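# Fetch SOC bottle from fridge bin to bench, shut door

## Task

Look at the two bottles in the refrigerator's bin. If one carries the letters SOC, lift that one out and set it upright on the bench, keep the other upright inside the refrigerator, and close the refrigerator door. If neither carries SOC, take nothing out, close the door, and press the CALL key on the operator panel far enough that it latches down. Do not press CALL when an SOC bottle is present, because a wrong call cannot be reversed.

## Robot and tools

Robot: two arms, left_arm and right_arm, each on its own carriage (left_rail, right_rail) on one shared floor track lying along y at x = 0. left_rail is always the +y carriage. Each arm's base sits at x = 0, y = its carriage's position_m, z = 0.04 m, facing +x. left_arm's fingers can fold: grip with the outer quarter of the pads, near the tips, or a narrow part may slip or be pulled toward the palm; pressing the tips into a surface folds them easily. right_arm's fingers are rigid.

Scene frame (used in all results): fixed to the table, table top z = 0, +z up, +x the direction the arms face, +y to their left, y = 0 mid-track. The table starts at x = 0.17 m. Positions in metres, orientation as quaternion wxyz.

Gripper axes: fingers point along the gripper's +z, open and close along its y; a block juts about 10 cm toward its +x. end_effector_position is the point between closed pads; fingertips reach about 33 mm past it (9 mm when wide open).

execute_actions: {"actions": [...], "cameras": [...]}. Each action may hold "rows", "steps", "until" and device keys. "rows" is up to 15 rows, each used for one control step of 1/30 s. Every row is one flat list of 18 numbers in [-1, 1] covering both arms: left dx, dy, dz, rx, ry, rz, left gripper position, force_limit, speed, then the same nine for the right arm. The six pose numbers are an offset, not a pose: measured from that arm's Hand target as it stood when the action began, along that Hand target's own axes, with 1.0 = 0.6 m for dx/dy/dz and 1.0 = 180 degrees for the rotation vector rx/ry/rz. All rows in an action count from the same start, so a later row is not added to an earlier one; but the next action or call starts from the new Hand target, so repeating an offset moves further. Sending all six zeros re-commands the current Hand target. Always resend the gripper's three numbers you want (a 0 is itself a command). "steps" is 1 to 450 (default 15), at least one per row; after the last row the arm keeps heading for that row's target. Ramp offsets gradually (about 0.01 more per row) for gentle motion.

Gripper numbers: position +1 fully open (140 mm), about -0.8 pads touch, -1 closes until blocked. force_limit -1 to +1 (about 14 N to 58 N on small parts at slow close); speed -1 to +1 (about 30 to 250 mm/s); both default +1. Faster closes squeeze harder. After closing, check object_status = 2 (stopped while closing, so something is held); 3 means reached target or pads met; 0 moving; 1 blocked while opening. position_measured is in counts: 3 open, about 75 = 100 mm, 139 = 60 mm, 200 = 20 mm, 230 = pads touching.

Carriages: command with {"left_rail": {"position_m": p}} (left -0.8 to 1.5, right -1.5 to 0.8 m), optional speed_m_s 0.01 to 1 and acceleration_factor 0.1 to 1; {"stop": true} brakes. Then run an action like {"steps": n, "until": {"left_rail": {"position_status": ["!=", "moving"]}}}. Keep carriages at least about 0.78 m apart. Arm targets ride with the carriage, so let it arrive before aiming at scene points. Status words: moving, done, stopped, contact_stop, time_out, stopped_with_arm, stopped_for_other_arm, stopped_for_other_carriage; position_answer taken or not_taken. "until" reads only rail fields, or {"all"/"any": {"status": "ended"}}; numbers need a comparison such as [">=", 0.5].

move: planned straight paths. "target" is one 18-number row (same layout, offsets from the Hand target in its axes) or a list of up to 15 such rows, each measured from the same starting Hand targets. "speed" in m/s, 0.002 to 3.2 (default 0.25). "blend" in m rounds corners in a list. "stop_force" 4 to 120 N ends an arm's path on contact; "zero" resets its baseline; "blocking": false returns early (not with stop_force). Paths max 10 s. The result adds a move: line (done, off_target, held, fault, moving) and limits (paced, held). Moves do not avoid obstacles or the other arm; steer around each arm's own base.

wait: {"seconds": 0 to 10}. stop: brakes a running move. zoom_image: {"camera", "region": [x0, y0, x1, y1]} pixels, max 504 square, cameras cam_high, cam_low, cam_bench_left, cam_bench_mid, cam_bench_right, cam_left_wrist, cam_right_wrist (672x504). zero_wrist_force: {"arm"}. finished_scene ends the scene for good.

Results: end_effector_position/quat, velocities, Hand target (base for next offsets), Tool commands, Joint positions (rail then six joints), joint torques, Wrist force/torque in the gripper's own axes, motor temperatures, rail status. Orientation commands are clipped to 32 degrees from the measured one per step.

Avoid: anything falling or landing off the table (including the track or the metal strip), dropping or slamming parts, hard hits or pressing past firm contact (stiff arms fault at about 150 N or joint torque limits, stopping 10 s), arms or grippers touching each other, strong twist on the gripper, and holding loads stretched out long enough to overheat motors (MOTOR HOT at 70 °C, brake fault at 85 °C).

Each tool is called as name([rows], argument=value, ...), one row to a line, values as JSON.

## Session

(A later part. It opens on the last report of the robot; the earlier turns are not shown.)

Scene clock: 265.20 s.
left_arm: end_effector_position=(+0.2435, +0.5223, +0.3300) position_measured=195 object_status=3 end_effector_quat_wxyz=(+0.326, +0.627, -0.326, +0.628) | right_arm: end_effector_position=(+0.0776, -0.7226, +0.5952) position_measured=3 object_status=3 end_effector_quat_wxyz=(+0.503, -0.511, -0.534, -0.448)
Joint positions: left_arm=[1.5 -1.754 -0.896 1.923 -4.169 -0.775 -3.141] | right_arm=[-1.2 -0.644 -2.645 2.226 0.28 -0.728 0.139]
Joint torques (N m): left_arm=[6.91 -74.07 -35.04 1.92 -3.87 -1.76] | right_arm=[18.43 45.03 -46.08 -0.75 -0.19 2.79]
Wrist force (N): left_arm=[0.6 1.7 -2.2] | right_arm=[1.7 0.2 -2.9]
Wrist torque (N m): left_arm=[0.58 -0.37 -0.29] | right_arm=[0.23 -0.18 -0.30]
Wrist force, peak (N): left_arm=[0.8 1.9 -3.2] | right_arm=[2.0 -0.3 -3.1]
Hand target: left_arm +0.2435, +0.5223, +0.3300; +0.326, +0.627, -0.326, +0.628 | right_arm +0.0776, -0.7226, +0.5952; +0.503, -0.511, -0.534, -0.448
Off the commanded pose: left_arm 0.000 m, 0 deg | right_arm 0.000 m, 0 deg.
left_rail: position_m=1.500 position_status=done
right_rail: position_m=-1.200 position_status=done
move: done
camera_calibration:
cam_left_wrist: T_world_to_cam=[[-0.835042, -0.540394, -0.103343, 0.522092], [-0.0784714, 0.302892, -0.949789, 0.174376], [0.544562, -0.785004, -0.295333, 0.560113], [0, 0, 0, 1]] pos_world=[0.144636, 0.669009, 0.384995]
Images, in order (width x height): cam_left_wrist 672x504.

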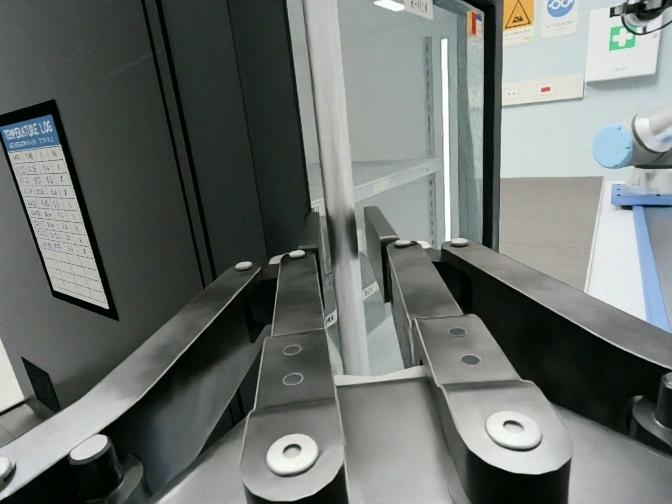

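move(target=[0,0.0584,-0.0328,0,0,0,-0.52,1,-1, 0,0,0,0,0,0,1,1,1], speed=0.04, stop_force=90, cameras=["cam_left_wrist"])

Scene clock: 270.87 s.
left_arm: end_effector_position=(+0.2036, +0.5182, +0.3300) position_measured=195 object_status=3 end_effector_quat_wxyz=(+0.326, +0.627, -0.326, +0.628) | right_arm: end_effector_position=(+0.0776, -0.7226, +0.5952) position_measured=3 object_status=3 end_effector_quat_wxyz=(+0.503, -0.511, -0.534, -0.448)
Joint positions: left_arm=[1.5 -1.81 -0.894 1.918 -4.166 -0.719 -3.141] | right_arm=[-1.2 -0.644 -2.645 2.226 0.28 -0.728 0.139]
Joint torques (N m): left_arm=[-15.65 -73.03 -35.42 1.75 3.13 0.17] | right_arm=[18.92 46.6 -45.6 -0.78 -0.12 3.19]
Wrist force (N): left_arm=[0.3 0.5 -2.1] | right_arm=[1.7 -0.5 -2.8]
Wrist torque (N m): left_arm=[0.46 -0.31 -0.29] | right_arm=[0.08 -0.17 -0.30]
Wrist force, peak (N): left_arm=[0.5 -10.1 2.3] | right_arm=[2.0 0.0 -3.2]
Hand target: left_arm +0.2036, +0.5182, +0.3300; +0.326, +0.627, -0.326, +0.628 | right_arm +0.0776, -0.7226, +0.5952; +0.503, -0.511, -0.534, -0.448
Off the commanded pose: left_arm 0.000 m, 0 deg | right_arm 0.000 m, 0 deg.
left_rail: position_m=1.500 position_status=done
right_rail: position_m=-1.200 position_status=done
move: done
camera_calibration:
cam_left_wrist: T_world_to_cam=[[-0.835042, -0.540394, -0.103343, 0.486475], [-0.0784714, 0.302892, -0.949789, 0.172479], [0.544562, -0.785004, -0.295333, 0.578677], [0, 0, 0, 1]] pos_world=[0.104636, 0.664909, 0.384995]
Images, in order (width x height): cam_left_wrist 672x504.

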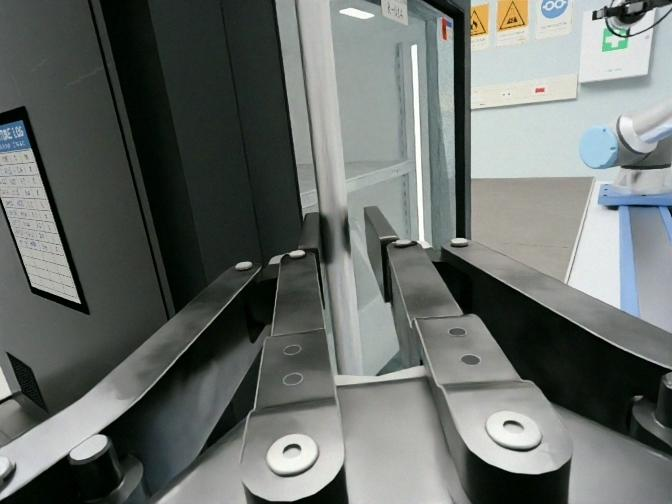

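move([
  [0,0.0796,-0.0236,0.02,0,0,-0.52,1,-1, 0,0,0,0,0,0,1,1,1],
  [0,0.1719,-0.0446,0.039,0,0,-0.52,1,-1, 0,0,0,0,0,0,1,1,1],
], speed=0.08, blend=0.01, stop_force=60, cameras=["cam_left_wrist", "cam_high"])

Scene clock: 285.67 s.
left_arm: end_effector_position=(+0.1038, +0.4808, +0.3300) position_measured=195 object_status=3 end_effector_quat_wxyz=(+0.287, +0.646, -0.287, +0.646) | right_arm: end_effector_position=(+0.0776, -0.7226, +0.5952) position_measured=3 object_status=3 end_effector_quat_wxyz=(+0.503, -0.511, -0.534, -0.448)
Joint positions: left_arm=[1.5 -1.958 -0.823 1.757 -4.076 -0.448 -3.141] | right_arm=[-1.2 -0.644 -2.645 2.226 0.28 -0.728 0.139]
Joint torques (N m): left_arm=[-16.49 -82.3 -38.39 2.29 0.04 -1.45] | right_arm=[18.19 46.24 -45.66 -0.73 0.14 2.96]
Wrist force (N): left_arm=[0.4 0.6 -2.1] | right_arm=[1.7 -0.2 -2.5]
Wrist torque (N m): left_arm=[0.45 -0.33 -0.33] | right_arm=[0.15 -0.18 -0.30]
Wrist force, peak (N): left_arm=[0.4 -3.0 -3.7] | right_arm=[2.0 -0.1 -3.2]
Hand target: left_arm +0.1038, +0.4808, +0.3300; +0.287, +0.646, -0.287, +0.646 | right_arm +0.0776, -0.7226, +0.5952; +0.503, -0.511, -0.534, -0.448
Off the commanded pose: left_arm 0.000 m, 0 deg | right_arm 0.000 m, 0 deg.
left_rail: position_m=1.500 position_status=done
right_rail: position_m=-1.200 position_status=done
move: done
camera_calibration:
cam_left_wrist: T_world_to_cam=[[-0.762742, -0.638391, -0.10335, 0.422522], [-0.114886, 0.291027, -0.949792, 0.185472], [0.636416, -0.712573, -0.295321, 0.559284], [0, 0, 0, 1]] pos_world=[-0.0123534, 0.614287, 0.384995]
Images, in order (width x height): cam_high 672x504, cam_left_wrist 672x504.

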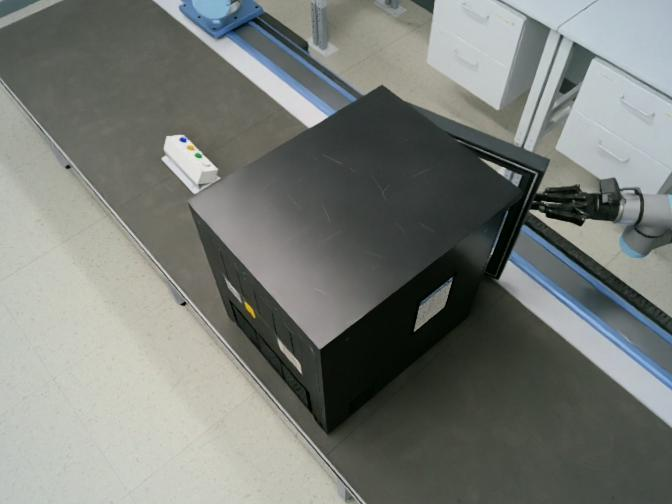

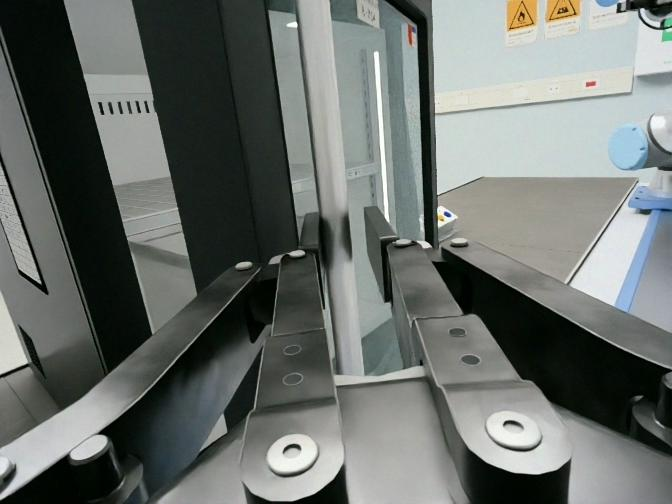

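move([
  [0,0,-0.1,0,0,0,-0.52,1,-1, 0,0,0,0,0,0,1,1,1],
  [0,-0.2895,-0.2305,-0.15,0,0,-0.52,1,-1, 0,0,0,0,0,0,1,1,1],
  [0,-0.3697,-0.0683,-0.289,0,0,-0.52,1,-1, 0,0,0,0,0,0,1,1,1],
], speed=[0.15,0.3,0.3], blend=[0.02,0.04,0], cameras=["cam_left_wrist", "cam_high"])

Scene clock: 306.03 s.
left_arm: end_effector_position=(+0.2408, +0.6600, +0.3300) position_measured=195 object_status=3 end_effector_quat_wxyz=(+0.541, +0.455, -0.541, +0.455) | right_arm: end_effector_position=(+0.0776, -0.7226, +0.5952) position_measured=3 object_status=3 end_effector_quat_wxyz=(+0.503, -0.511, -0.534, -0.448)
Joint positions: left_arm=[1.5 -1.337 -0.996 2.159 -4.305 -1.978 -3.142] | right_arm=[-1.2 -0.644 -2.645 2.226 0.28 -0.728 0.139]
Joint torques (N m): left_arm=[8.39 -63.03 -29.79 1.33 -3.38 1.01] | right_arm=[18.48 46.41 -46.05 -0.72 -0.02 3.02]
Wrist force (N): left_arm=[0.3 1.0 -2.1] | right_arm=[2.2 -0.6 -2.3]
Wrist torque (N m): left_arm=[0.42 -0.32 -0.33] | right_arm=[0.05 -0.28 -0.30]
Wrist force, peak (N): left_arm=[0.0 4.3 -2.6] | right_arm=[2.4 -0.1 -3.0]
Hand target: left_arm +0.2408, +0.6600, +0.3300; +0.541, +0.455, -0.541, +0.455 | right_arm +0.0776, -0.7226, +0.5952; +0.503, -0.511, -0.534, -0.448
Off the commanded pose: left_arm 0.000 m, 0 deg | right_arm 0.000 m, 0 deg.
left_rail: position_m=1.500 position_status=done
right_rail: position_m=-1.200 position_status=done
move: done
camera_calibration:
cam_left_wrist: T_world_to_cam=[[-0.972575, 0.208325, -0.103439, 0.133232], [0.15877, 0.269633, -0.949784, 0.0971839], [-0.169973, -0.940159, -0.295314, 0.944115], [0, 0, 0, 1]] pos_world=[0.274623, 0.833659, 0.384895]
Images, in order (width x height): cam_high 672x504, cam_left_wrist 672x504.

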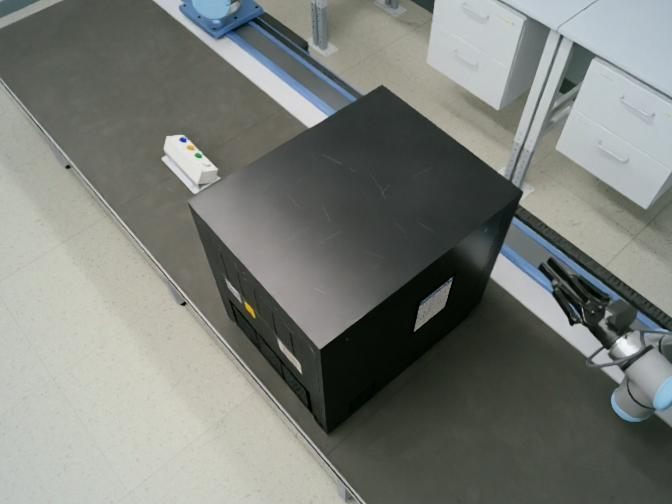

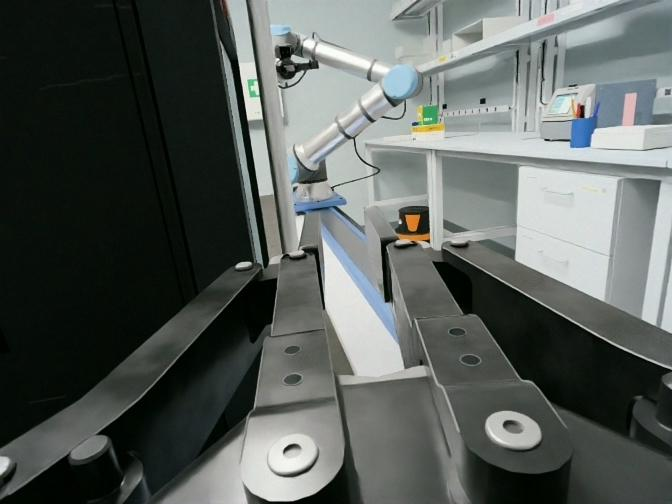

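move(target=[0.167,0.0684,-0.394,0,0,0,-0.52,1,-1, -0.0766,0.4133,-0.6933,0.340,-0.381,-0.387,1,1,1], speed=0.4)

move(target=[0,0,0,0,0,0,-0.52,1,-1, 0.46,0.7017,0.05,0,0,0,-0.2,1,-1], speed=0.5)

execute_actions([
  {"right_rail": {"position_m": -0.6}, "steps": 120, "until": {"right_rail": {"position_status": ["!=", "moving"]}}},
], cameras=["cam_right_wrist", "cam_left_wrist", "cam_high"])

Scene clock: 363.90 s.
left_arm: end_effector_position=(+0.2411, +0.8999, +0.4302) position_measured=195 object_status=3 end_effector_quat_wxyz=(+0.541, +0.455, -0.541, +0.455) | right_arm: end_effector_position=(+0.3563, -1.1210, +0.5792) position_measured=3 object_status=3 end_effector_quat_wxyz=(-0.001, +0.001, +1.000, +0.000)
Joint positions: left_arm=[1.5 -1.174 -1.393 2.509 -4.258 -2.14 -3.142] | right_arm=[-1.2 -0.28 -2.156 1.82 -1.233 -1.571 -0.278]
Joint torques (N m): left_arm=[10.57 -63.85 -16.1 1.49 -4.06 1.19] | right_arm=[-18.01 -17.07 -39.87 -7.77 -2.31 -3.45]
Wrist force (N): left_arm=[0.2 0.5 -2.1] | right_arm=[0.3 -0.2 -1.2]
Wrist torque (N m): left_arm=[0.33 -0.27 -0.29] | right_arm=[-0.03 -0.08 0.08]
Wrist force, peak (N): left_arm=[0.6 0.7 -2.8] | right_arm=[2.1 0.2 -3.5]
Hand target: left_arm +0.2411, +0.8999, +0.4302; +0.541, +0.455, -0.541, +0.455 | right_arm +0.3563, -1.1210, +0.5792; -0.001, +0.001, +1.000, +0.000
Off the commanded pose: left_arm 0.000 m, 0 deg | right_arm 0.000 m, 0 deg.
left_rail: position_m=1.500 position_status=done
right_rail: position_m=-1.200 position_status=done
move: done

Scene clock: 367.27 s.
left_arm: end_effector_position=(+0.2411, +0.8999, +0.4302) position_measured=195 object_status=3 end_effector_quat_wxyz=(+0.541, +0.455, -0.541, +0.455) | right_arm: end_effector_position=(+0.0807, -0.6997, +0.5499) position_measured=154 object_status=0 end_effector_quat_wxyz=(-0.001, +0.001, +1.000, +0.000)
Joint positions: left_arm=[1.5 -1.174 -1.393 2.509 -4.258 -2.141 -3.142] | right_arm=[-1.2 1.059 -1.917 1.753 -1.406 -1.569 1.06]
Joint torques (N m): left_arm=[8.07 -61.53 -14.9 1.55 -3.78 2.34] | right_arm=[19.42 -0.81 -54.67 -0.96 -2.29 3.1]
Wrist force (N): left_arm=[0.4 0.4 -1.7] | right_arm=[0.6 -0.3 -1.0]
Wrist torque (N m): left_arm=[0.30 -0.30 -0.29] | right_arm=[-0.09 -0.12 -0.16]
Wrist force, peak (N): left_arm=[0.4 0.4 -2.1] | right_arm=[3.3 3.1 -0.6]
Hand target: left_arm +0.2411, +0.8999, +0.4302; +0.541, +0.455, -0.541, +0.455 | right_arm +0.0807, -0.6997, +0.5499; -0.001, +0.001, +1.000, +0.000
Off the commanded pose: left_arm 0.000 m, 0 deg | right_arm 0.000 m, 0 deg.
left_rail: position_m=1.500 position_status=done
right_rail: position_m=-1.200 position_status=done
move: done

Scene clock: 369.37 s.
left_arm: end_effector_position=(+0.2411, +0.8999, +0.4302) position_measured=195 object_status=3 end_effector_quat_wxyz=(+0.541, +0.455, -0.541, +0.455) | right_arm: end_effector_position=(+0.0807, -0.0997, +0.5499) position_measured=154 object_status=3 end_effector_quat_wxyz=(-0.001, +0.001, +1.000, +0.000)
Joint positions: left_arm=[1.5 -1.174 -1.393 2.509 -4.258 -2.141 -3.142] | right_arm=[-0.6 1.059 -1.917 1.753 -1.406 -1.569 1.06]
Joint torques (N m): left_arm=[8.58 -62 -16.63 0.96 -3.81 1.24] | right_arm=[1.6 -31.27 -44.17 -4.31 1.12 3.2]
Wrist force (N): left_arm=[0.4 0.7 -2.0] | right_arm=[0.3 -1.0 -1.2]
Wrist torque (N m): left_arm=[0.36 -0.31 -0.29] | right_arm=[-0.25 -0.06 -0.16]
Wrist force, peak (N): left_arm=[0.5 0.4 -2.2] | right_arm=[0.6 -2.2 -1.5]
Hand target: left_arm +0.2411, +0.8999, +0.4302; +0.541, +0.455, -0.541, +0.455 | right_arm +0.0807, -0.0997, +0.5499; -0.001, +0.001, +1.000, +0.000
Tool commands: left_gripper/position=-0.52 left_gripper/force_limit=+1.0 left_gripper/speed=-1.0 right_gripper/position=-0.2 right_gripper/force_limit=+1.0 right_gripper/speed=-1.0
Off the commanded pose: left_arm 0.000 m, 0 deg | right_arm 0.000 m, 0 deg.
left_rail: position_m=1.500 position_status=done
right_rail: position_m=-0.600 position_status=done
camera_calibration:
cam_left_wrist: T_world_to_cam=[[-0.972571, 0.20833, -0.103458, 0.093796], [0.15879, 0.269629, -0.949782, 0.127607], [-0.169973, -0.940159, -0.295314, 1.19938], [0, 0, 0, 1]] pos_world=[0.274823, 1.07366, 0.485095]
cam_right_wrist: T_world_to_cam=[[-0.00661658, 0.999442, 0.032752, 0.090618], [0.944134, -0.00454837, 0.32953, -0.252736], [0.329495, 0.0331026, -0.943577, 0.681061], [0, 0, 0, 1]] pos_world=[0.0148097, -0.114262, 0.72295]
Images, in order (width x height): cam_high 672x504, cam_left_wrist 672x504, cam_right_wrist 672x504.

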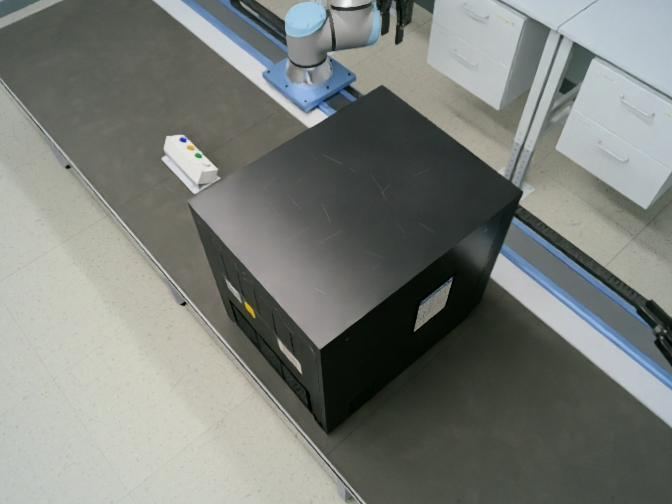

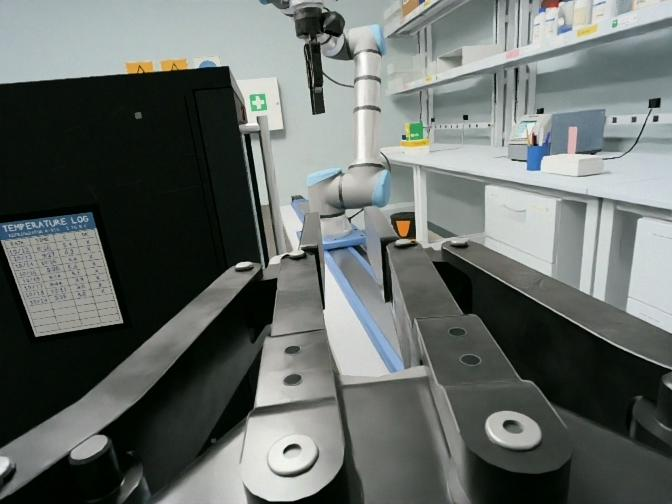

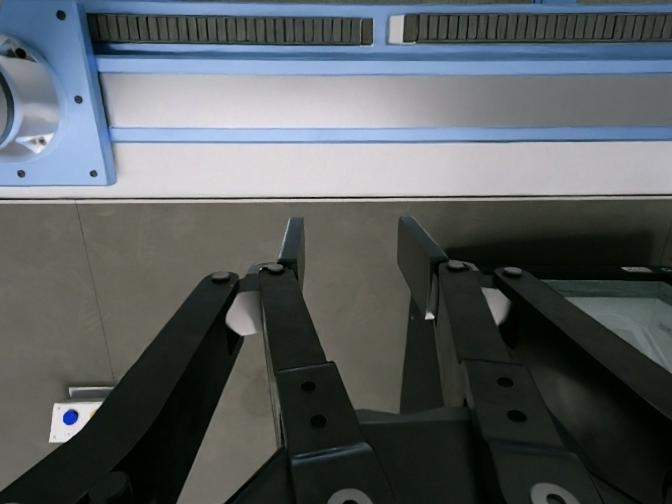

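move(target=[0,0,0,0,0,0,-0.52,1,-1, -0.1305,0.8162,0.3665,-0.542,0.2525,0.542,-0.2,1,-1], speed=0.4, cameras=["cam_right_wrist", "cam_left_wrist"])

zoom_image(camera="cam_right_wrist", region=[220, 140, 460, 380])

Scene clock: 378.70 s.
left_arm: end_effector_position=(+0.2411, +0.8999, +0.4302) position_measured=195 object_status=3 end_effector_quat_wxyz=(+0.541, +0.455, -0.541, +0.455) | right_arm: end_effector_position=(+0.1592, +0.3901, +0.3303) position_measured=154 object_status=3 end_effector_quat_wxyz=(-0.299, +0.641, +0.298, +0.641)
Joint positions: left_arm=[1.5 -1.174 -1.393 2.509 -4.258 -2.141 -3.142] | right_arm=[-0.6 1.413 -0.867 1.855 -4.129 -2.113 3.144]
Joint torques (N m): left_arm=[5.07 -64.64 -17.02 0.76 -3.76 0.94] | right_arm=[17.6 -66.62 -33.56 -1.5 -2.39 3.14]
Wrist force (N): left_arm=[0.1 0.4 -2.0] | right_arm=[1.8 -0.5 -2.4]
Wrist torque (N m): left_arm=[0.28 -0.26 -0.29] | right_arm=[0.07 -0.23 -0.26]
Wrist force, peak (N): left_arm=[0.2 0.5 -2.2] | right_arm=[1.7 -0.4 -3.1]
Hand target: left_arm +0.2411, +0.8999, +0.4302; +0.541, +0.455, -0.541, +0.455 | right_arm +0.1592, +0.3902, +0.3303; -0.299, +0.642, +0.298, +0.641
Off the commanded pose: left_arm 0.000 m, 0 deg | right_arm 0.000 m, 0 deg.
left_rail: position_m=1.500 position_status=done
right_rail: position_m=-0.600 position_status=done
move: done
camera_calibration:
cam_left_wrist: T_world_to_cam=[[-0.972571, 0.20833, -0.103458, 0.093796], [0.15879, 0.269629, -0.949782, 0.127607], [-0.169973, -0.940159, -0.295314, 1.19938], [0, 0, 0, 1]] pos_world=[0.274823, 1.07366, 0.485095]
cam_right_wrist: T_world_to_cam=[[0.743795, -0.668382, 0.00580329, 0.148935], [-0.217376, -0.250094, -0.943504, 0.448977], [0.632073, 0.700512, -0.331309, -0.0789662], [0, 0, 0, 1]] pos_world=[0.0367322, 0.267149, 0.396585]
Images, in order (width x height): cam_left_wrist 672x504, cam_right_wrist 672x504.

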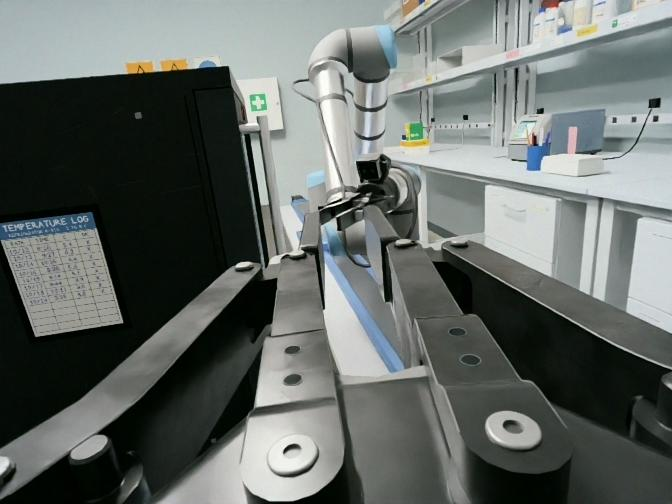

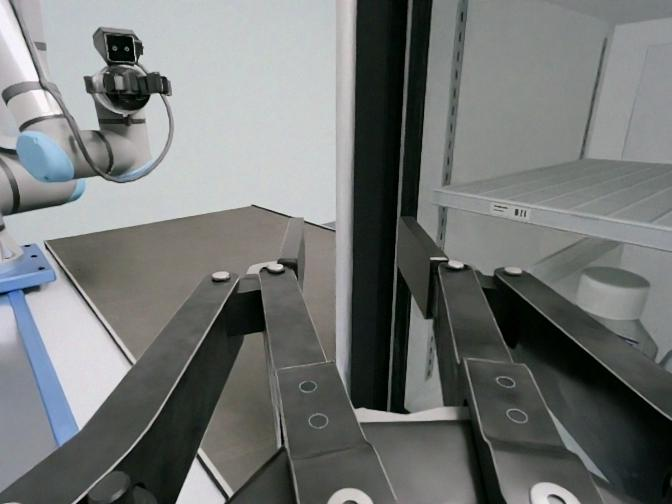

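Scaled by 2.100 from the camera's 672x504 image, which has a finer 960x720 frame.

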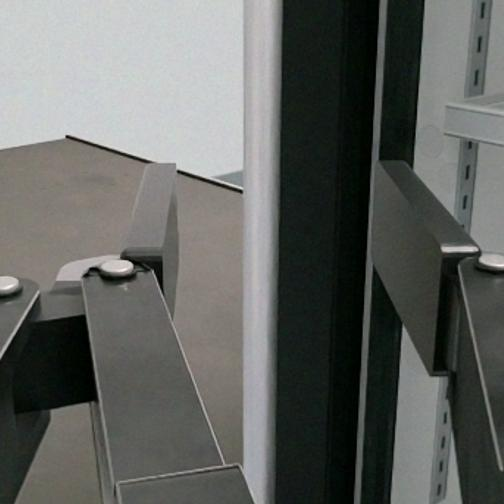

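move(target=[0,0,0,0,0,0,-0.52,1,-1, 0,0.0083,0.1167,0,0,0,-0.5,1,-1], speed=0.15, cameras=["cam_right_wrist"])

zoom_image(camera="cam_right_wrist", region=[240, 160, 440, 360])

Scene clock: 387.87 s.
left_arm: end_effector_position=(+0.2411, +0.8999, +0.4302) position_measured=195 object_status=3 end_effector_quat_wxyz=(+0.541, +0.455, -0.541, +0.455) | right_arm: end_effector_position=(+0.2080, +0.4404, +0.3302) position_measured=192 object_status=0 end_effector_quat_wxyz=(-0.299, +0.642, +0.298, +0.641)
Joint positions: left_arm=[1.5 -1.174 -1.393 2.509 -4.258 -2.141 -3.142] | right_arm=[-0.6 1.36 -0.819 1.749 -4.07 -2.06 3.144]
Joint torques (N m): left_arm=[4.27 -61.69 -16.7 0.89 -3.79 0.91] | right_arm=[-19.42 -74.33 -36.27 0.87 3.22 -0.3]
Wrist force (N): left_arm=[0.2 0.6 -1.7] | right_arm=[1.4 -0.5 -2.6]
Wrist torque (N m): left_arm=[0.34 -0.28 -0.29] | right_arm=[0.06 -0.15 -0.27]
Wrist force, peak (N): left_arm=[0.1 0.5 -2.2] | right_arm=[2.1 -1.3 -5.2]
Hand target: left_arm +0.2411, +0.8999, +0.4302; +0.541, +0.455, -0.541, +0.455 | right_arm +0.2081, +0.4405, +0.3302; -0.299, +0.642, +0.298, +0.641
Off the commanded pose: left_arm 0.000 m, 0 deg | right_arm 0.000 m, 0 deg.
left_rail: position_m=1.500 position_status=done
right_rail: position_m=-0.600 position_status=done
move: done
camera_calibration:
cam_right_wrist: T_world_to_cam=[[0.743721, -0.668464, 0.00591307, 0.146172], [-0.217388, -0.250207, -0.943472, 0.472116], [0.632156, 0.700394, -0.331401, -0.145077], [0, 0, 0, 1]] pos_world=[0.0856323, 0.317449, 0.396485]
Images, in order (width x height): cam_right_wrist 672x504.

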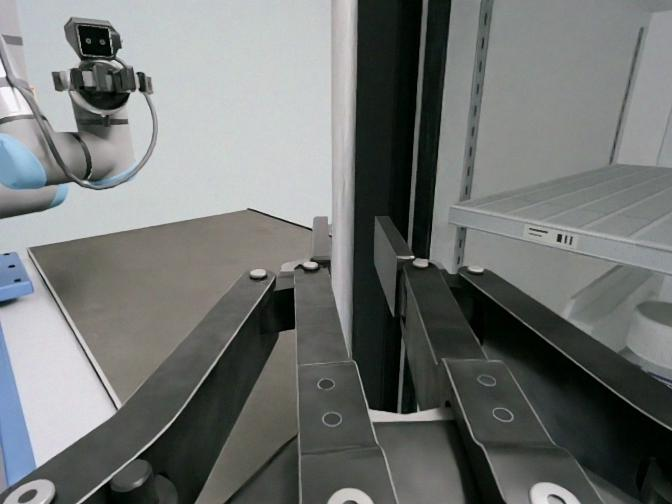

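Scaled by 2.520 from the camera's 672x504 image, which has a finer 960x720 frame.

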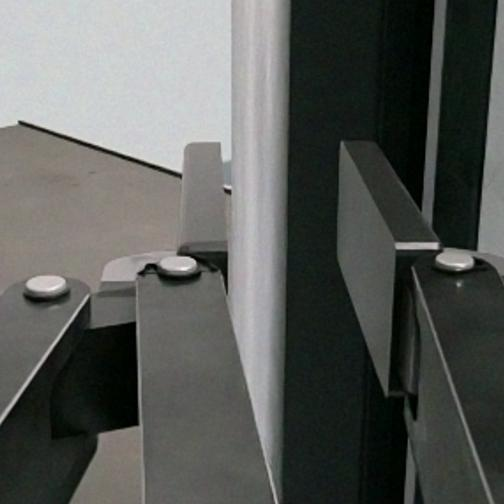

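move(target=[0,0,0,0,0,0,-0.52,1,-1, 0,0,0.0933,0,0,0,-0.5,1,-1], speed=0.05, stop_force=10, cameras=["cam_right_wrist"])

zoom_image(camera="cam_right_wrist", region=[240, 160, 440, 360])

Scene clock: 399.10 s.
left_arm: end_effector_position=(+0.2411, +0.8999, +0.4302) position_measured=195 object_status=3 end_effector_quat_wxyz=(+0.541, +0.455, -0.541, +0.455) | right_arm: end_effector_position=(+0.2441, +0.4833, +0.3302) position_measured=192 object_status=3 end_effector_quat_wxyz=(-0.299, +0.642, +0.298, +0.641)
Joint positions: left_arm=[1.5 -1.174 -1.393 2.509 -4.258 -2.141 -3.142] | right_arm=[-0.6 1.328 -0.774 1.649 -4.016 -2.028 3.144]
Joint torques (N m): left_arm=[3.51 -62.07 -17.96 0.67 -3.78 0.99] | right_arm=[-19.19 -80.61 -37.93 0.53 2.82 -2.8]
Wrist force (N): left_arm=[0.2 0.4 -1.9] | right_arm=[2.1 -0.4 -2.5]
Wrist torque (N m): left_arm=[0.31 -0.28 -0.29] | right_arm=[0.08 -0.29 -0.27]
Wrist force, peak (N): left_arm=[-0.1 0.5 -2.2] | right_arm=[2.4 -0.9 -3.2]
Hand target: left_arm +0.2411, +0.8999, +0.4302; +0.541, +0.455, -0.541, +0.455 | right_arm +0.2441, +0.4833, +0.3302; -0.299, +0.642, +0.298, +0.641
Off the commanded pose: left_arm 0.000 m, 0 deg | right_arm 0.000 m, 0 deg.
left_rail: position_m=1.500 position_status=done
right_rail: position_m=-0.600 position_status=done
move: done
camera_calibration:
cam_right_wrist: T_world_to_cam=[[0.743721, -0.668464, 0.00591307, 0.148075], [-0.217388, -0.250207, -0.943472, 0.490676], [0.632156, 0.700394, -0.331401, -0.197881], [0, 0, 0, 1]] pos_world=[0.121632, 0.360349, 0.396485]
Images, in order (width x height): cam_right_wrist 672x504.

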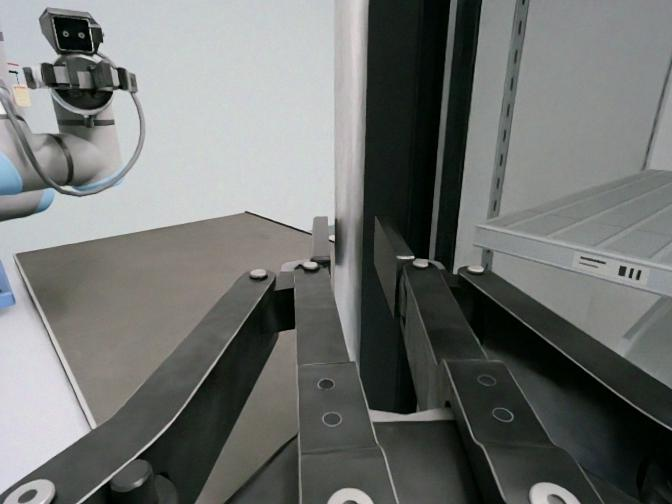

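Scaled by 2.520 from the camera's 672x504 image, which has a finer 960x720 frame.

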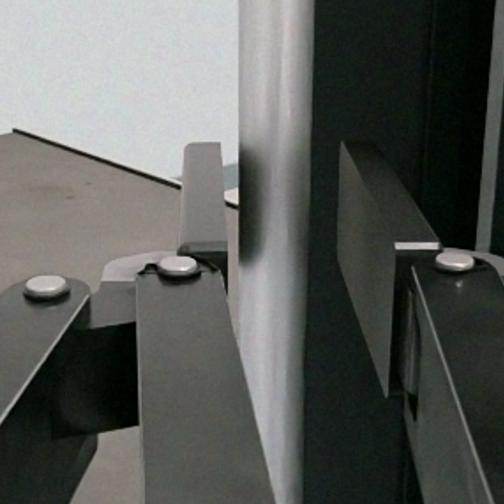

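move(target=[0,0,0,0,0,0,-0.52,1,-1, 0,-0.0913,-0.1123,0.0389,0,0,-0.5,1,-1], speed=0.07, stop_force=40, cameras=["cam_right_wrist"])

zoom_image(camera="cam_right_wrist", region=[240, 160, 440, 360])

Scene clock: 417.57 s.
left_arm: end_effector_position=(+0.2411, +0.8999, +0.4302) position_measured=195 object_status=3 end_effector_quat_wxyz=(+0.541, +0.455, -0.541, +0.455) | right_arm: end_effector_position=(+0.1588, +0.4670, +0.3303) position_measured=192 object_status=3 end_effector_quat_wxyz=(-0.337, +0.622, +0.336, +0.621)
Joint positions: left_arm=[1.5 -1.174 -1.393 2.509 -4.258 -2.141 -3.142] | right_arm=[-0.6 1.381 -0.817 1.744 -4.068 -1.959 3.143]
Joint torques (N m): left_arm=[5.12 -62.41 -17.81 0.34 -3.31 0.57] | right_arm=[18.08 -113.25 -23.56 -5.84 3 -3.52]
Wrist force (N): left_arm=[0.3 0.7 -1.9] | right_arm=[1.9 0.1 -2.1]
Wrist torque (N m): left_arm=[0.35 -0.29 -0.29] | right_arm=[0.18 -0.26 -0.26]
Wrist force, peak (N): left_arm=[0.3 0.6 -2.3] | right_arm=[1.4 18.8 -5.5]
Hand target: left_arm +0.2411, +0.8999, +0.4302; +0.541, +0.455, -0.541, +0.455 | right_arm +0.1588, +0.4670, +0.3303; -0.337, +0.622, +0.336, +0.621
Off the commanded pose: left_arm 0.000 m, 0 deg | right_arm 0.000 m, 0 deg.
left_rail: position_m=1.500 position_status=done
right_rail: position_m=-0.600 position_status=done
move: done
camera_calibration:
cam_right_wrist: T_world_to_cam=[[0.819682, -0.572789, 0.00587902, 0.143826], [-0.185159, -0.274653, -0.943548, 0.474432], [0.542069, 0.77232, -0.331185, -0.151933], [0, 0, 0, 1]] pos_world=[0.0523114, 0.330027, 0.396486]
Images, in order (width x height): cam_right_wrist 672x504.

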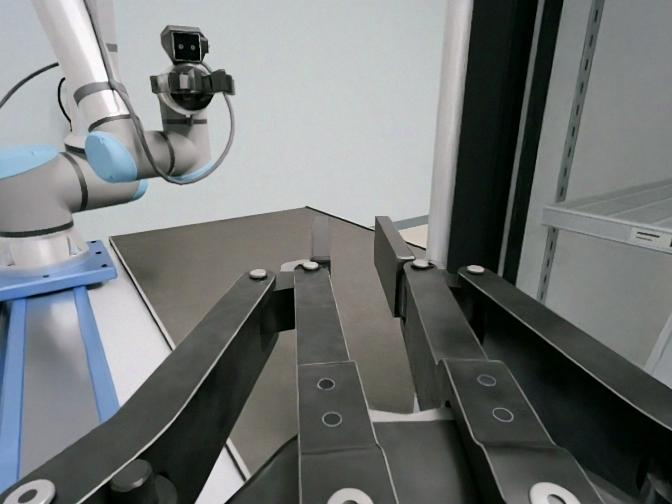

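Scaled by 2.520 from the camera's 672x504 image, which has a finer 960x720 frame.

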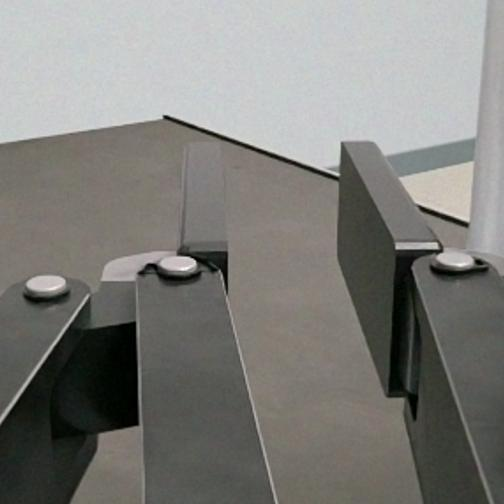

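move([
  [0,0,0,0,0,0,-0.52,1,-1, 0,0,-0.133,0,0,0,-0.5,1,-1],
  [0,0,0,0,0,0,-0.52,1,-1, 0,0.1184,-0.063,0.0167,0,0,-0.5,1,-1],
], speed=0.25, blend=0.03, cameras=["cam_right_wrist"])

zoom_image(camera="cam_right_wrist", region=[240, 160, 440, 360])

Scene clock: 434.07 s.
left_arm: end_effector_position=(+0.2411, +0.8999, +0.4302) position_measured=195 object_status=3 end_effector_quat_wxyz=(+0.541, +0.455, -0.541, +0.455) | right_arm: end_effector_position=(+0.1976, +0.3966, +0.3302) position_measured=192 object_status=3 end_effector_quat_wxyz=(-0.354, +0.613, +0.352, +0.612)
Joint positions: left_arm=[1.5 -1.174 -1.393 2.509 -4.258 -2.141 -3.142] | right_arm=[-0.6 1.282 -0.895 1.919 -4.166 -1.807 3.143]
Joint torques (N m): left_arm=[4.43 -62.79 -18.94 0.06 -3.27 0.37] | right_arm=[-17.67 -102.04 -19.72 -5.87 3.16 -3.63]
Wrist force (N): left_arm=[0.0 0.3 -2.0] | right_arm=[2.1 -0.1 -2.4]
Wrist torque (N m): left_arm=[0.26 -0.22 -0.29] | right_arm=[0.15 -0.30 -0.24]
Wrist force, peak (N): left_arm=[0.5 0.5 -2.3] | right_arm=[2.1 -1.7 -5.0]
Hand target: left_arm +0.2411, +0.8999, +0.4302; +0.541, +0.455, -0.541, +0.455 | right_arm +0.1977, +0.3966, +0.3302; -0.354, +0.613, +0.352, +0.612
Off the commanded pose: left_arm 0.000 m, 0 deg | right_arm 0.000 m, 0 deg.
left_rail: position_m=1.500 position_status=done
right_rail: position_m=-0.600 position_status=done
move: done
camera_calibration:
cam_right_wrist: T_world_to_cam=[[0.84857, -0.529052, 0.005772, 0.0487095], [-0.170556, -0.283858, -0.943576, 0.462934], [0.500839, 0.799706, -0.331106, -0.121249], [0, 0, 0, 1]] pos_world=[0.0983494, 0.254141, 0.396386]
Images, in order (width x height): cam_right_wrist 672x504.

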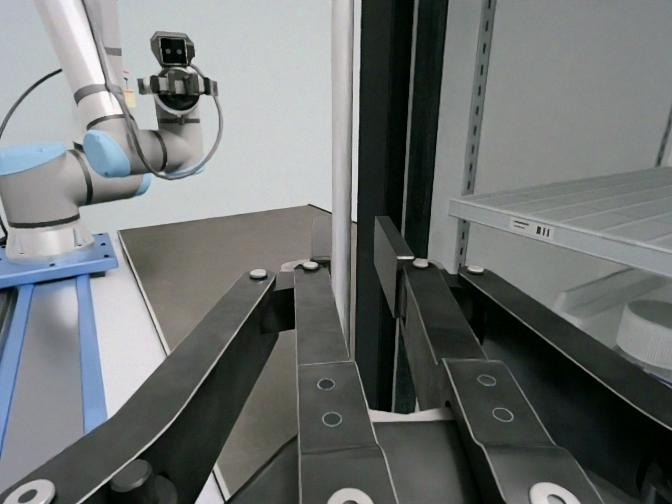

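Scaled by 2.520 from the camera's 672x504 image, which has a finer 960x720 frame.

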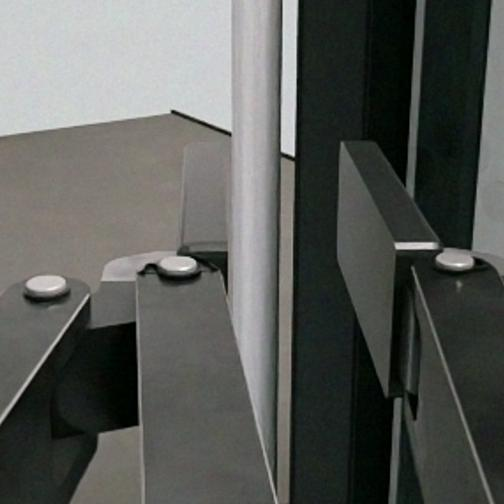

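move(target=[0,0,0,0,0,0,-0.52,1,-1, 0,0.001,0.166,0,0,0,-0.5,1,-1], speed=0.07, stop_force=10, cameras=["cam_right_wrist"])

zoom_image(camera="cam_right_wrist", region=[240, 160, 440, 360])

Scene clock: 441.80 s.
left_arm: end_effector_position=(+0.2411, +0.8999, +0.4302) position_measured=195 object_status=3 end_effector_quat_wxyz=(+0.541, +0.455, -0.541, +0.455) | right_arm: end_effector_position=(+0.2482, +0.4825, +0.3302) position_measured=192 object_status=3 end_effector_quat_wxyz=(-0.354, +0.613, +0.352, +0.612)
Joint positions: left_arm=[1.5 -1.174 -1.393 2.509 -4.258 -2.141 -3.142] | right_arm=[-0.6 1.251 -0.807 1.722 -4.057 -1.776 3.143]
Joint torques (N m): left_arm=[6.8 -61.9 -18.18 -0.38 -2.81 0.46] | right_arm=[-17.98 -74.81 -36.77 0.27 3.04 -3.04]
Wrist force (N): left_arm=[0.2 0.6 -1.9] | right_arm=[1.9 0.1 -2.4]
Wrist torque (N m): left_arm=[0.35 -0.27 -0.29] | right_arm=[0.18 -0.26 -0.26]
Wrist force, peak (N): left_arm=[0.2 0.9 -2.0] | right_arm=[3.0 0.0 -3.2]
Hand target: left_arm +0.2411, +0.8999, +0.4302; +0.541, +0.455, -0.541, +0.455 | right_arm +0.2482, +0.4825, +0.3302; -0.354, +0.613, +0.352, +0.612
Off the commanded pose: left_arm 0.000 m, 0 deg | right_arm 0.000 m, 0 deg.
left_rail: position_m=1.500 position_status=done
right_rail: position_m=-0.600 position_status=done
move: done
camera_calibration:
cam_right_wrist: T_world_to_cam=[[0.848584, -0.529028, 0.00585182, 0.0511755], [-0.170485, -0.283902, -0.943575, 0.495952], [0.500839, 0.799706, -0.331106, -0.215286], [0, 0, 0, 1]] pos_world=[0.148949, 0.340041, 0.396386]
Images, in order (width x height): cam_right_wrist 672x504.

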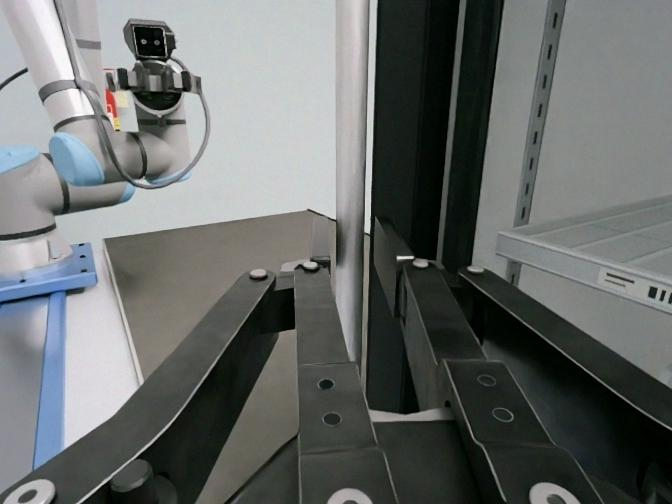

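Scaled by 2.520 from the camera's 672x504 image, which has a finer 960x720 frame.

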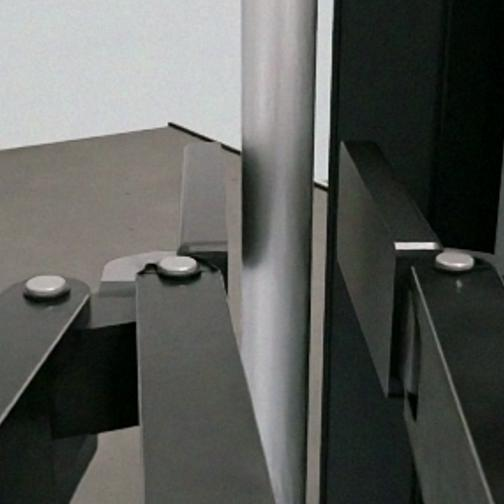

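execute_actions([
  {"rows": [[0,0,0,0,0,0,-0.52,1,-1, 0,0,0,0,0,0,-0.59,1,-1]], "steps": 15},
])

move([
  [0,0,0,0,0,0,-0.52,1,-1, 0,-0.008,0,0,0,0,-0.59,1,-1],
  [0,0,0,0,0,0,-0.52,1,-1, 0,-0.0713,-0.0615,0.0444,0,0,-0.59,1,-1],
], speed=0.05, stop_force=40, cameras=["cam_right_wrist"])

zoom_image(camera="cam_right_wrist", region=[240, 160, 440, 360])

Scene clock: 455.83 s.
left_arm: end_effector_position=(+0.2411, +0.8999, +0.4302) position_measured=195 object_status=3 end_effector_quat_wxyz=(+0.541, +0.455, -0.541, +0.455) | right_arm: end_effector_position=(+0.2482, +0.4824, +0.3302) position_measured=204 object_status=3 end_effector_quat_wxyz=(-0.354, +0.613, +0.352, +0.612)
Joint positions: left_arm=[1.5 -1.174 -1.393 2.509 -4.258 -2.141 -3.142] | right_arm=[-0.6 1.251 -0.807 1.722 -4.057 -1.776 3.143]
Joint torques (N m): left_arm=[5.87 -61.89 -19.67 -0.26 -3.47 0.02] | right_arm=[-19.03 -76.82 -36.25 0.25 2.98 -0.14]
Wrist force (N): left_arm=[0.2 0.4 -1.8] | right_arm=[2.1 0.1 -2.3]
Wrist torque (N m): left_arm=[0.30 -0.28 -0.29] | right_arm=[0.19 -0.31 -0.26]
Wrist force, peak (N): left_arm=[0.1 0.6 -2.2] | right_arm=[2.3 0.0 -2.9]
Hand target: left_arm +0.2411, +0.8999, +0.4302; +0.541, +0.455, -0.541, +0.455 | right_arm +0.2482, +0.4824, +0.3302; -0.354, +0.613, +0.352, +0.612
Off the commanded pose: left_arm 0.000 m, 0 deg | right_arm 0.000 m, 0 deg.
left_rail: position_m=1.500 position_status=done
right_rail: position_m=-0.600 position_status=done

Scene clock: 458.23 s.
left_arm: end_effector_position=(+0.2411, +0.8999, +0.4302) position_measured=195 object_status=3 end_effector_quat_wxyz=(+0.541, +0.455, -0.541, +0.455) | right_arm: end_effector_position=(+0.1926, +0.4720, +0.3303) position_measured=204 object_status=3 end_effector_quat_wxyz=(-0.395, +0.587, +0.394, +0.586)
Joint positions: left_arm=[1.5 -1.174 -1.393 2.509 -4.258 -2.141 -3.142] | right_arm=[-0.6 1.254 -0.84 1.795 -4.097 -1.64 3.143]
Joint torques (N m): left_arm=[0.9 -62.9 -19.37 -0.57 -3.14 -0.06] | right_arm=[-16.83 -111.7 -22.88 -6.14 3.22 -3.4]
Wrist force (N): left_arm=[0.1 0.5 -1.5] | right_arm=[3.3 1.3 -3.0]
Wrist torque (N m): left_arm=[0.33 -0.24 -0.29] | right_arm=[0.35 -0.56 -0.23]
Wrist force, peak (N): left_arm=[0.1 0.5 -2.1] | right_arm=[6.7 23.8 -12.0]
Hand target: left_arm +0.2411, +0.8999, +0.4302; +0.541, +0.455, -0.541, +0.455 | right_arm +0.1926, +0.4720, +0.3303; -0.395, +0.587, +0.394, +0.586
Off the commanded pose: left_arm 0.000 m, 0 deg | right_arm 0.000 m, 0 deg.
left_rail: position_m=1.500 position_status=done
right_rail: position_m=-0.600 position_status=done
move: done
camera_calibration:
cam_right_wrist: T_world_to_cam=[[0.913898, -0.405903, 0.00580197, 0.0220965], [-0.129284, -0.304574, -0.943674, 0.485407], [0.384807, 0.861671, -0.330826, -0.186053], [0, 0, 0, 1]] pos_world=[0.114156, 0.317128, 0.396386]
Images, in order (width x height): cam_right_wrist 672x504.

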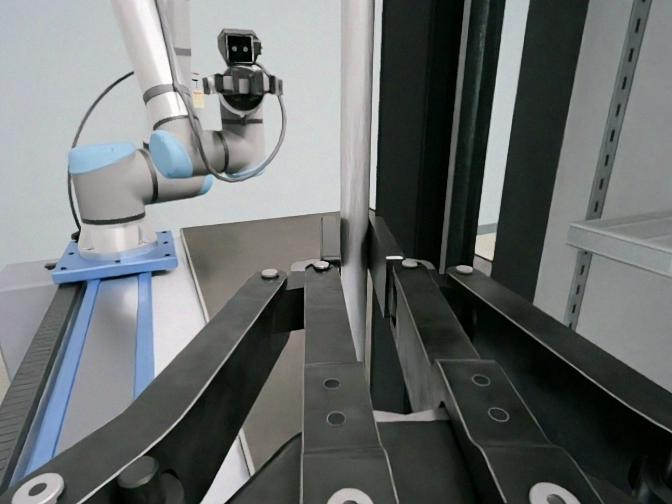

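Scaled by 2.520 from the camera's 672x504 image, which has a finer 960x720 frame.

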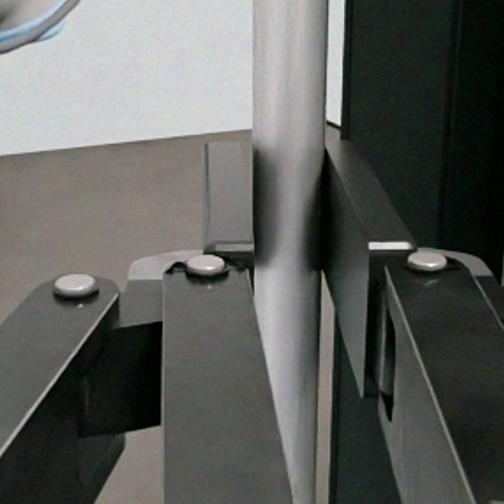

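move(target=[0,0,0,0,0,0,-0.52,1,-1, 0,-0.0849,-0.0715,0.0444,0,0,-0.59,1,-1], speed=0.08, stop_force=40, cameras=["cam_right_wrist"])

zoom_image(camera="cam_right_wrist", region=[240, 160, 440, 360])

Scene clock: 467.70 s.
left_arm: end_effector_position=(+0.2411, +0.8999, +0.4302) position_measured=195 object_status=3 end_effector_quat_wxyz=(+0.541, +0.455, -0.541, +0.455) | right_arm: end_effector_position=(+0.1293, +0.4514, +0.3304) position_measured=204 object_status=3 end_effector_quat_wxyz=(-0.435, +0.558, +0.434, +0.557)
Joint positions: left_arm=[1.5 -1.174 -1.393 2.509 -4.258 -2.141 -3.142] | right_arm=[-0.6 1.263 -0.876 1.875 -4.142 -1.51 3.143]
Joint torques (N m): left_arm=[0.51 -62.39 -18.58 -0.08 -2.94 0.15] | right_arm=[14.4 -105.72 -20.08 -5.96 3.21 -3.12]
Wrist force (N): left_arm=[0.2 0.3 -1.8] | right_arm=[3.3 0.8 -2.9]
Wrist torque (N m): left_arm=[0.28 -0.27 -0.29] | right_arm=[0.24 -0.58 -0.20]
Wrist force, peak (N): left_arm=[0.4 0.6 -2.2] | right_arm=[4.1 1.6 -3.8]
Hand target: left_arm +0.2411, +0.8999, +0.4302; +0.541, +0.455, -0.541, +0.455 | right_arm +0.1293, +0.4514, +0.3304; -0.435, +0.558, +0.434, +0.557
Off the commanded pose: left_arm 0.000 m, 0 deg | right_arm 0.000 m, 0 deg.
left_rail: position_m=1.500 position_status=done
right_rail: position_m=-0.600 position_status=done
move: done
camera_calibration:
cam_right_wrist: T_world_to_cam=[[0.961448, -0.274922, 0.00589806, 0.00630947], [-0.0855378, -0.319387, -0.943756, 0.472165], [0.261343, 0.906868, -0.33059, -0.148474], [0, 0, 0, 1]] pos_world=[0.0731244, 0.287185, 0.396487]
Images, in order (width x height): cam_right_wrist 672x504.

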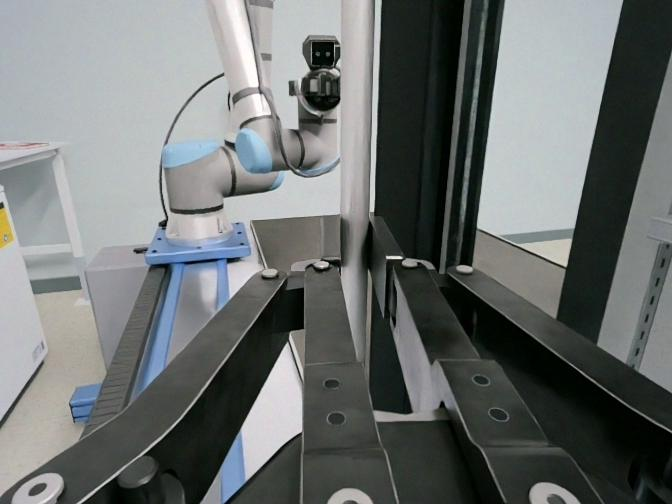

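Scaled by 2.520 from the camera's 672x504 image, which has a finer 960x720 frame.

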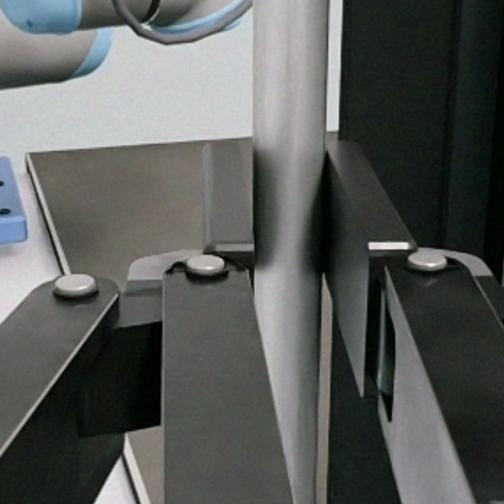

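move([
  [0,0,0,0,0,0,-0.52,1,-1, 0,-0.0974,-0.0993,0.0556,0,0,-0.59,1,-1],
  [0,0,0,0,0,0,-0.52,1,-1, 0,-0.172,-0.2168,0.1111,0,0,-0.59,1,-1],
], speed=0.1, blend=0.01, stop_force=40, cameras=["cam_right_wrist", "cam_left_wrist"])

zoom_image(camera="cam_right_wrist", region=[240, 160, 440, 360])

Scene clock: 474.13 s.
left_arm: end_effector_position=(+0.2411, +0.8999, +0.4302) position_measured=195 object_status=3 end_effector_quat_wxyz=(+0.541, +0.455, -0.541, +0.455) | right_arm: end_effector_position=(-0.0025, +0.3504, +0.3305) position_measured=204 object_status=3 end_effector_quat_wxyz=(+0.526, -0.474, -0.524, -0.474)
Joint positions: left_arm=[1.5 -1.174 -1.393 2.509 -4.258 -2.141 -3.142] | right_arm=[-0.6 1.23 -0.974 2.106 -4.274 -1.127 3.144]
Joint torques (N m): left_arm=[1.21 -62.16 -20.01 -0.65 -2.76 -0.5] | right_arm=[-9.95 -92.55 -16.06 -5.39 3.57 2.88]
Wrist force (N): left_arm=[0.0 0.5 -1.8] | right_arm=[3.7 2.5 -4.5]
Wrist torque (N m): left_arm=[0.31 -0.23 -0.29] | right_arm=[0.27 -0.57 -0.28]
Wrist force, peak (N): left_arm=[0.0 0.6 -2.2] | right_arm=[3.5 4.6 -3.9]
Hand target: left_arm +0.2411, +0.8999, +0.4302; +0.541, +0.455, -0.541, +0.455 | right_arm -0.0025, +0.3504, +0.3305; +0.526, -0.474, -0.524, -0.474
Off the commanded pose: left_arm 0.000 m, 0 deg | right_arm 0.000 m, 0 deg.
left_rail: position_m=1.500 position_status=done
right_rail: position_m=-0.600 position_status=done
move: done
camera_calibration:
cam_left_wrist: T_world_to_cam=[[-0.972571, 0.20833, -0.103458, 0.093796], [0.15879, 0.269629, -0.949782, 0.127607], [-0.169973, -0.940159, -0.295314, 1.19938], [0, 0, 0, 1]] pos_world=[0.274823, 1.07366, 0.485095]
cam_right_wrist: T_world_to_cam=[[0.9975, 0.0704007, 0.00615417, -0.0157925], [0.0290295, -0.328798, -0.943954, 0.432361], [-0.0644316, 0.941772, -0.33002, -0.0355659], [0, 0, 0, 1]] pos_world=[0.000910209, 0.176766, 0.396489]
Images, in order (width x height): cam_left_wrist 672x504, cam_right_wrist 672x504.

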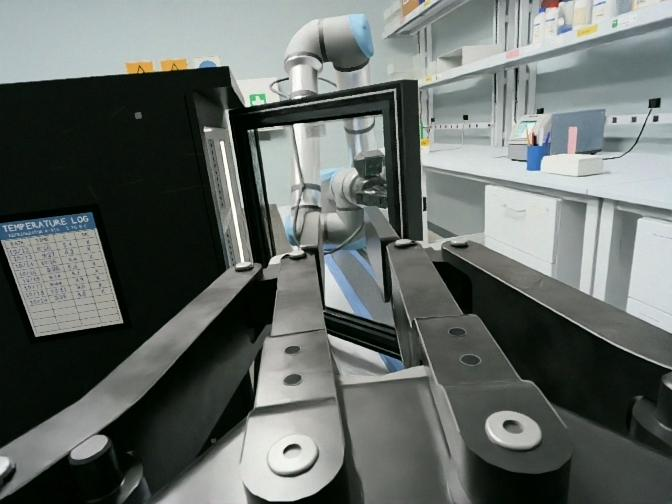

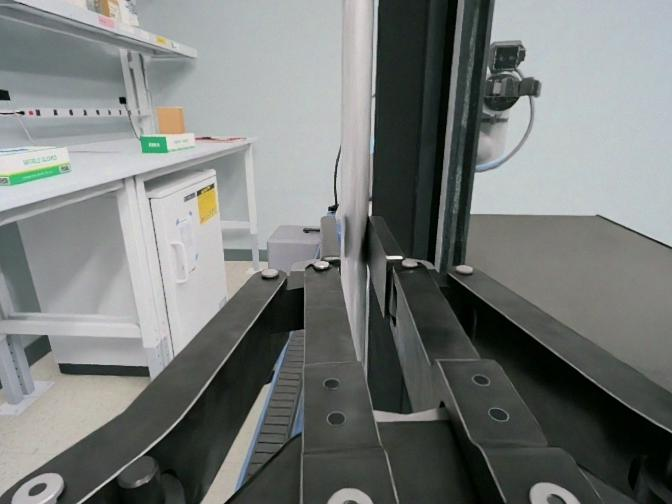

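Scaled by 2.520 from the camera's 672x504 image, which has a finer 960x720 frame.

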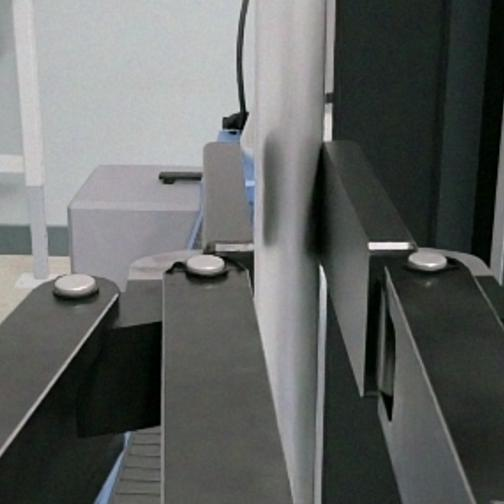

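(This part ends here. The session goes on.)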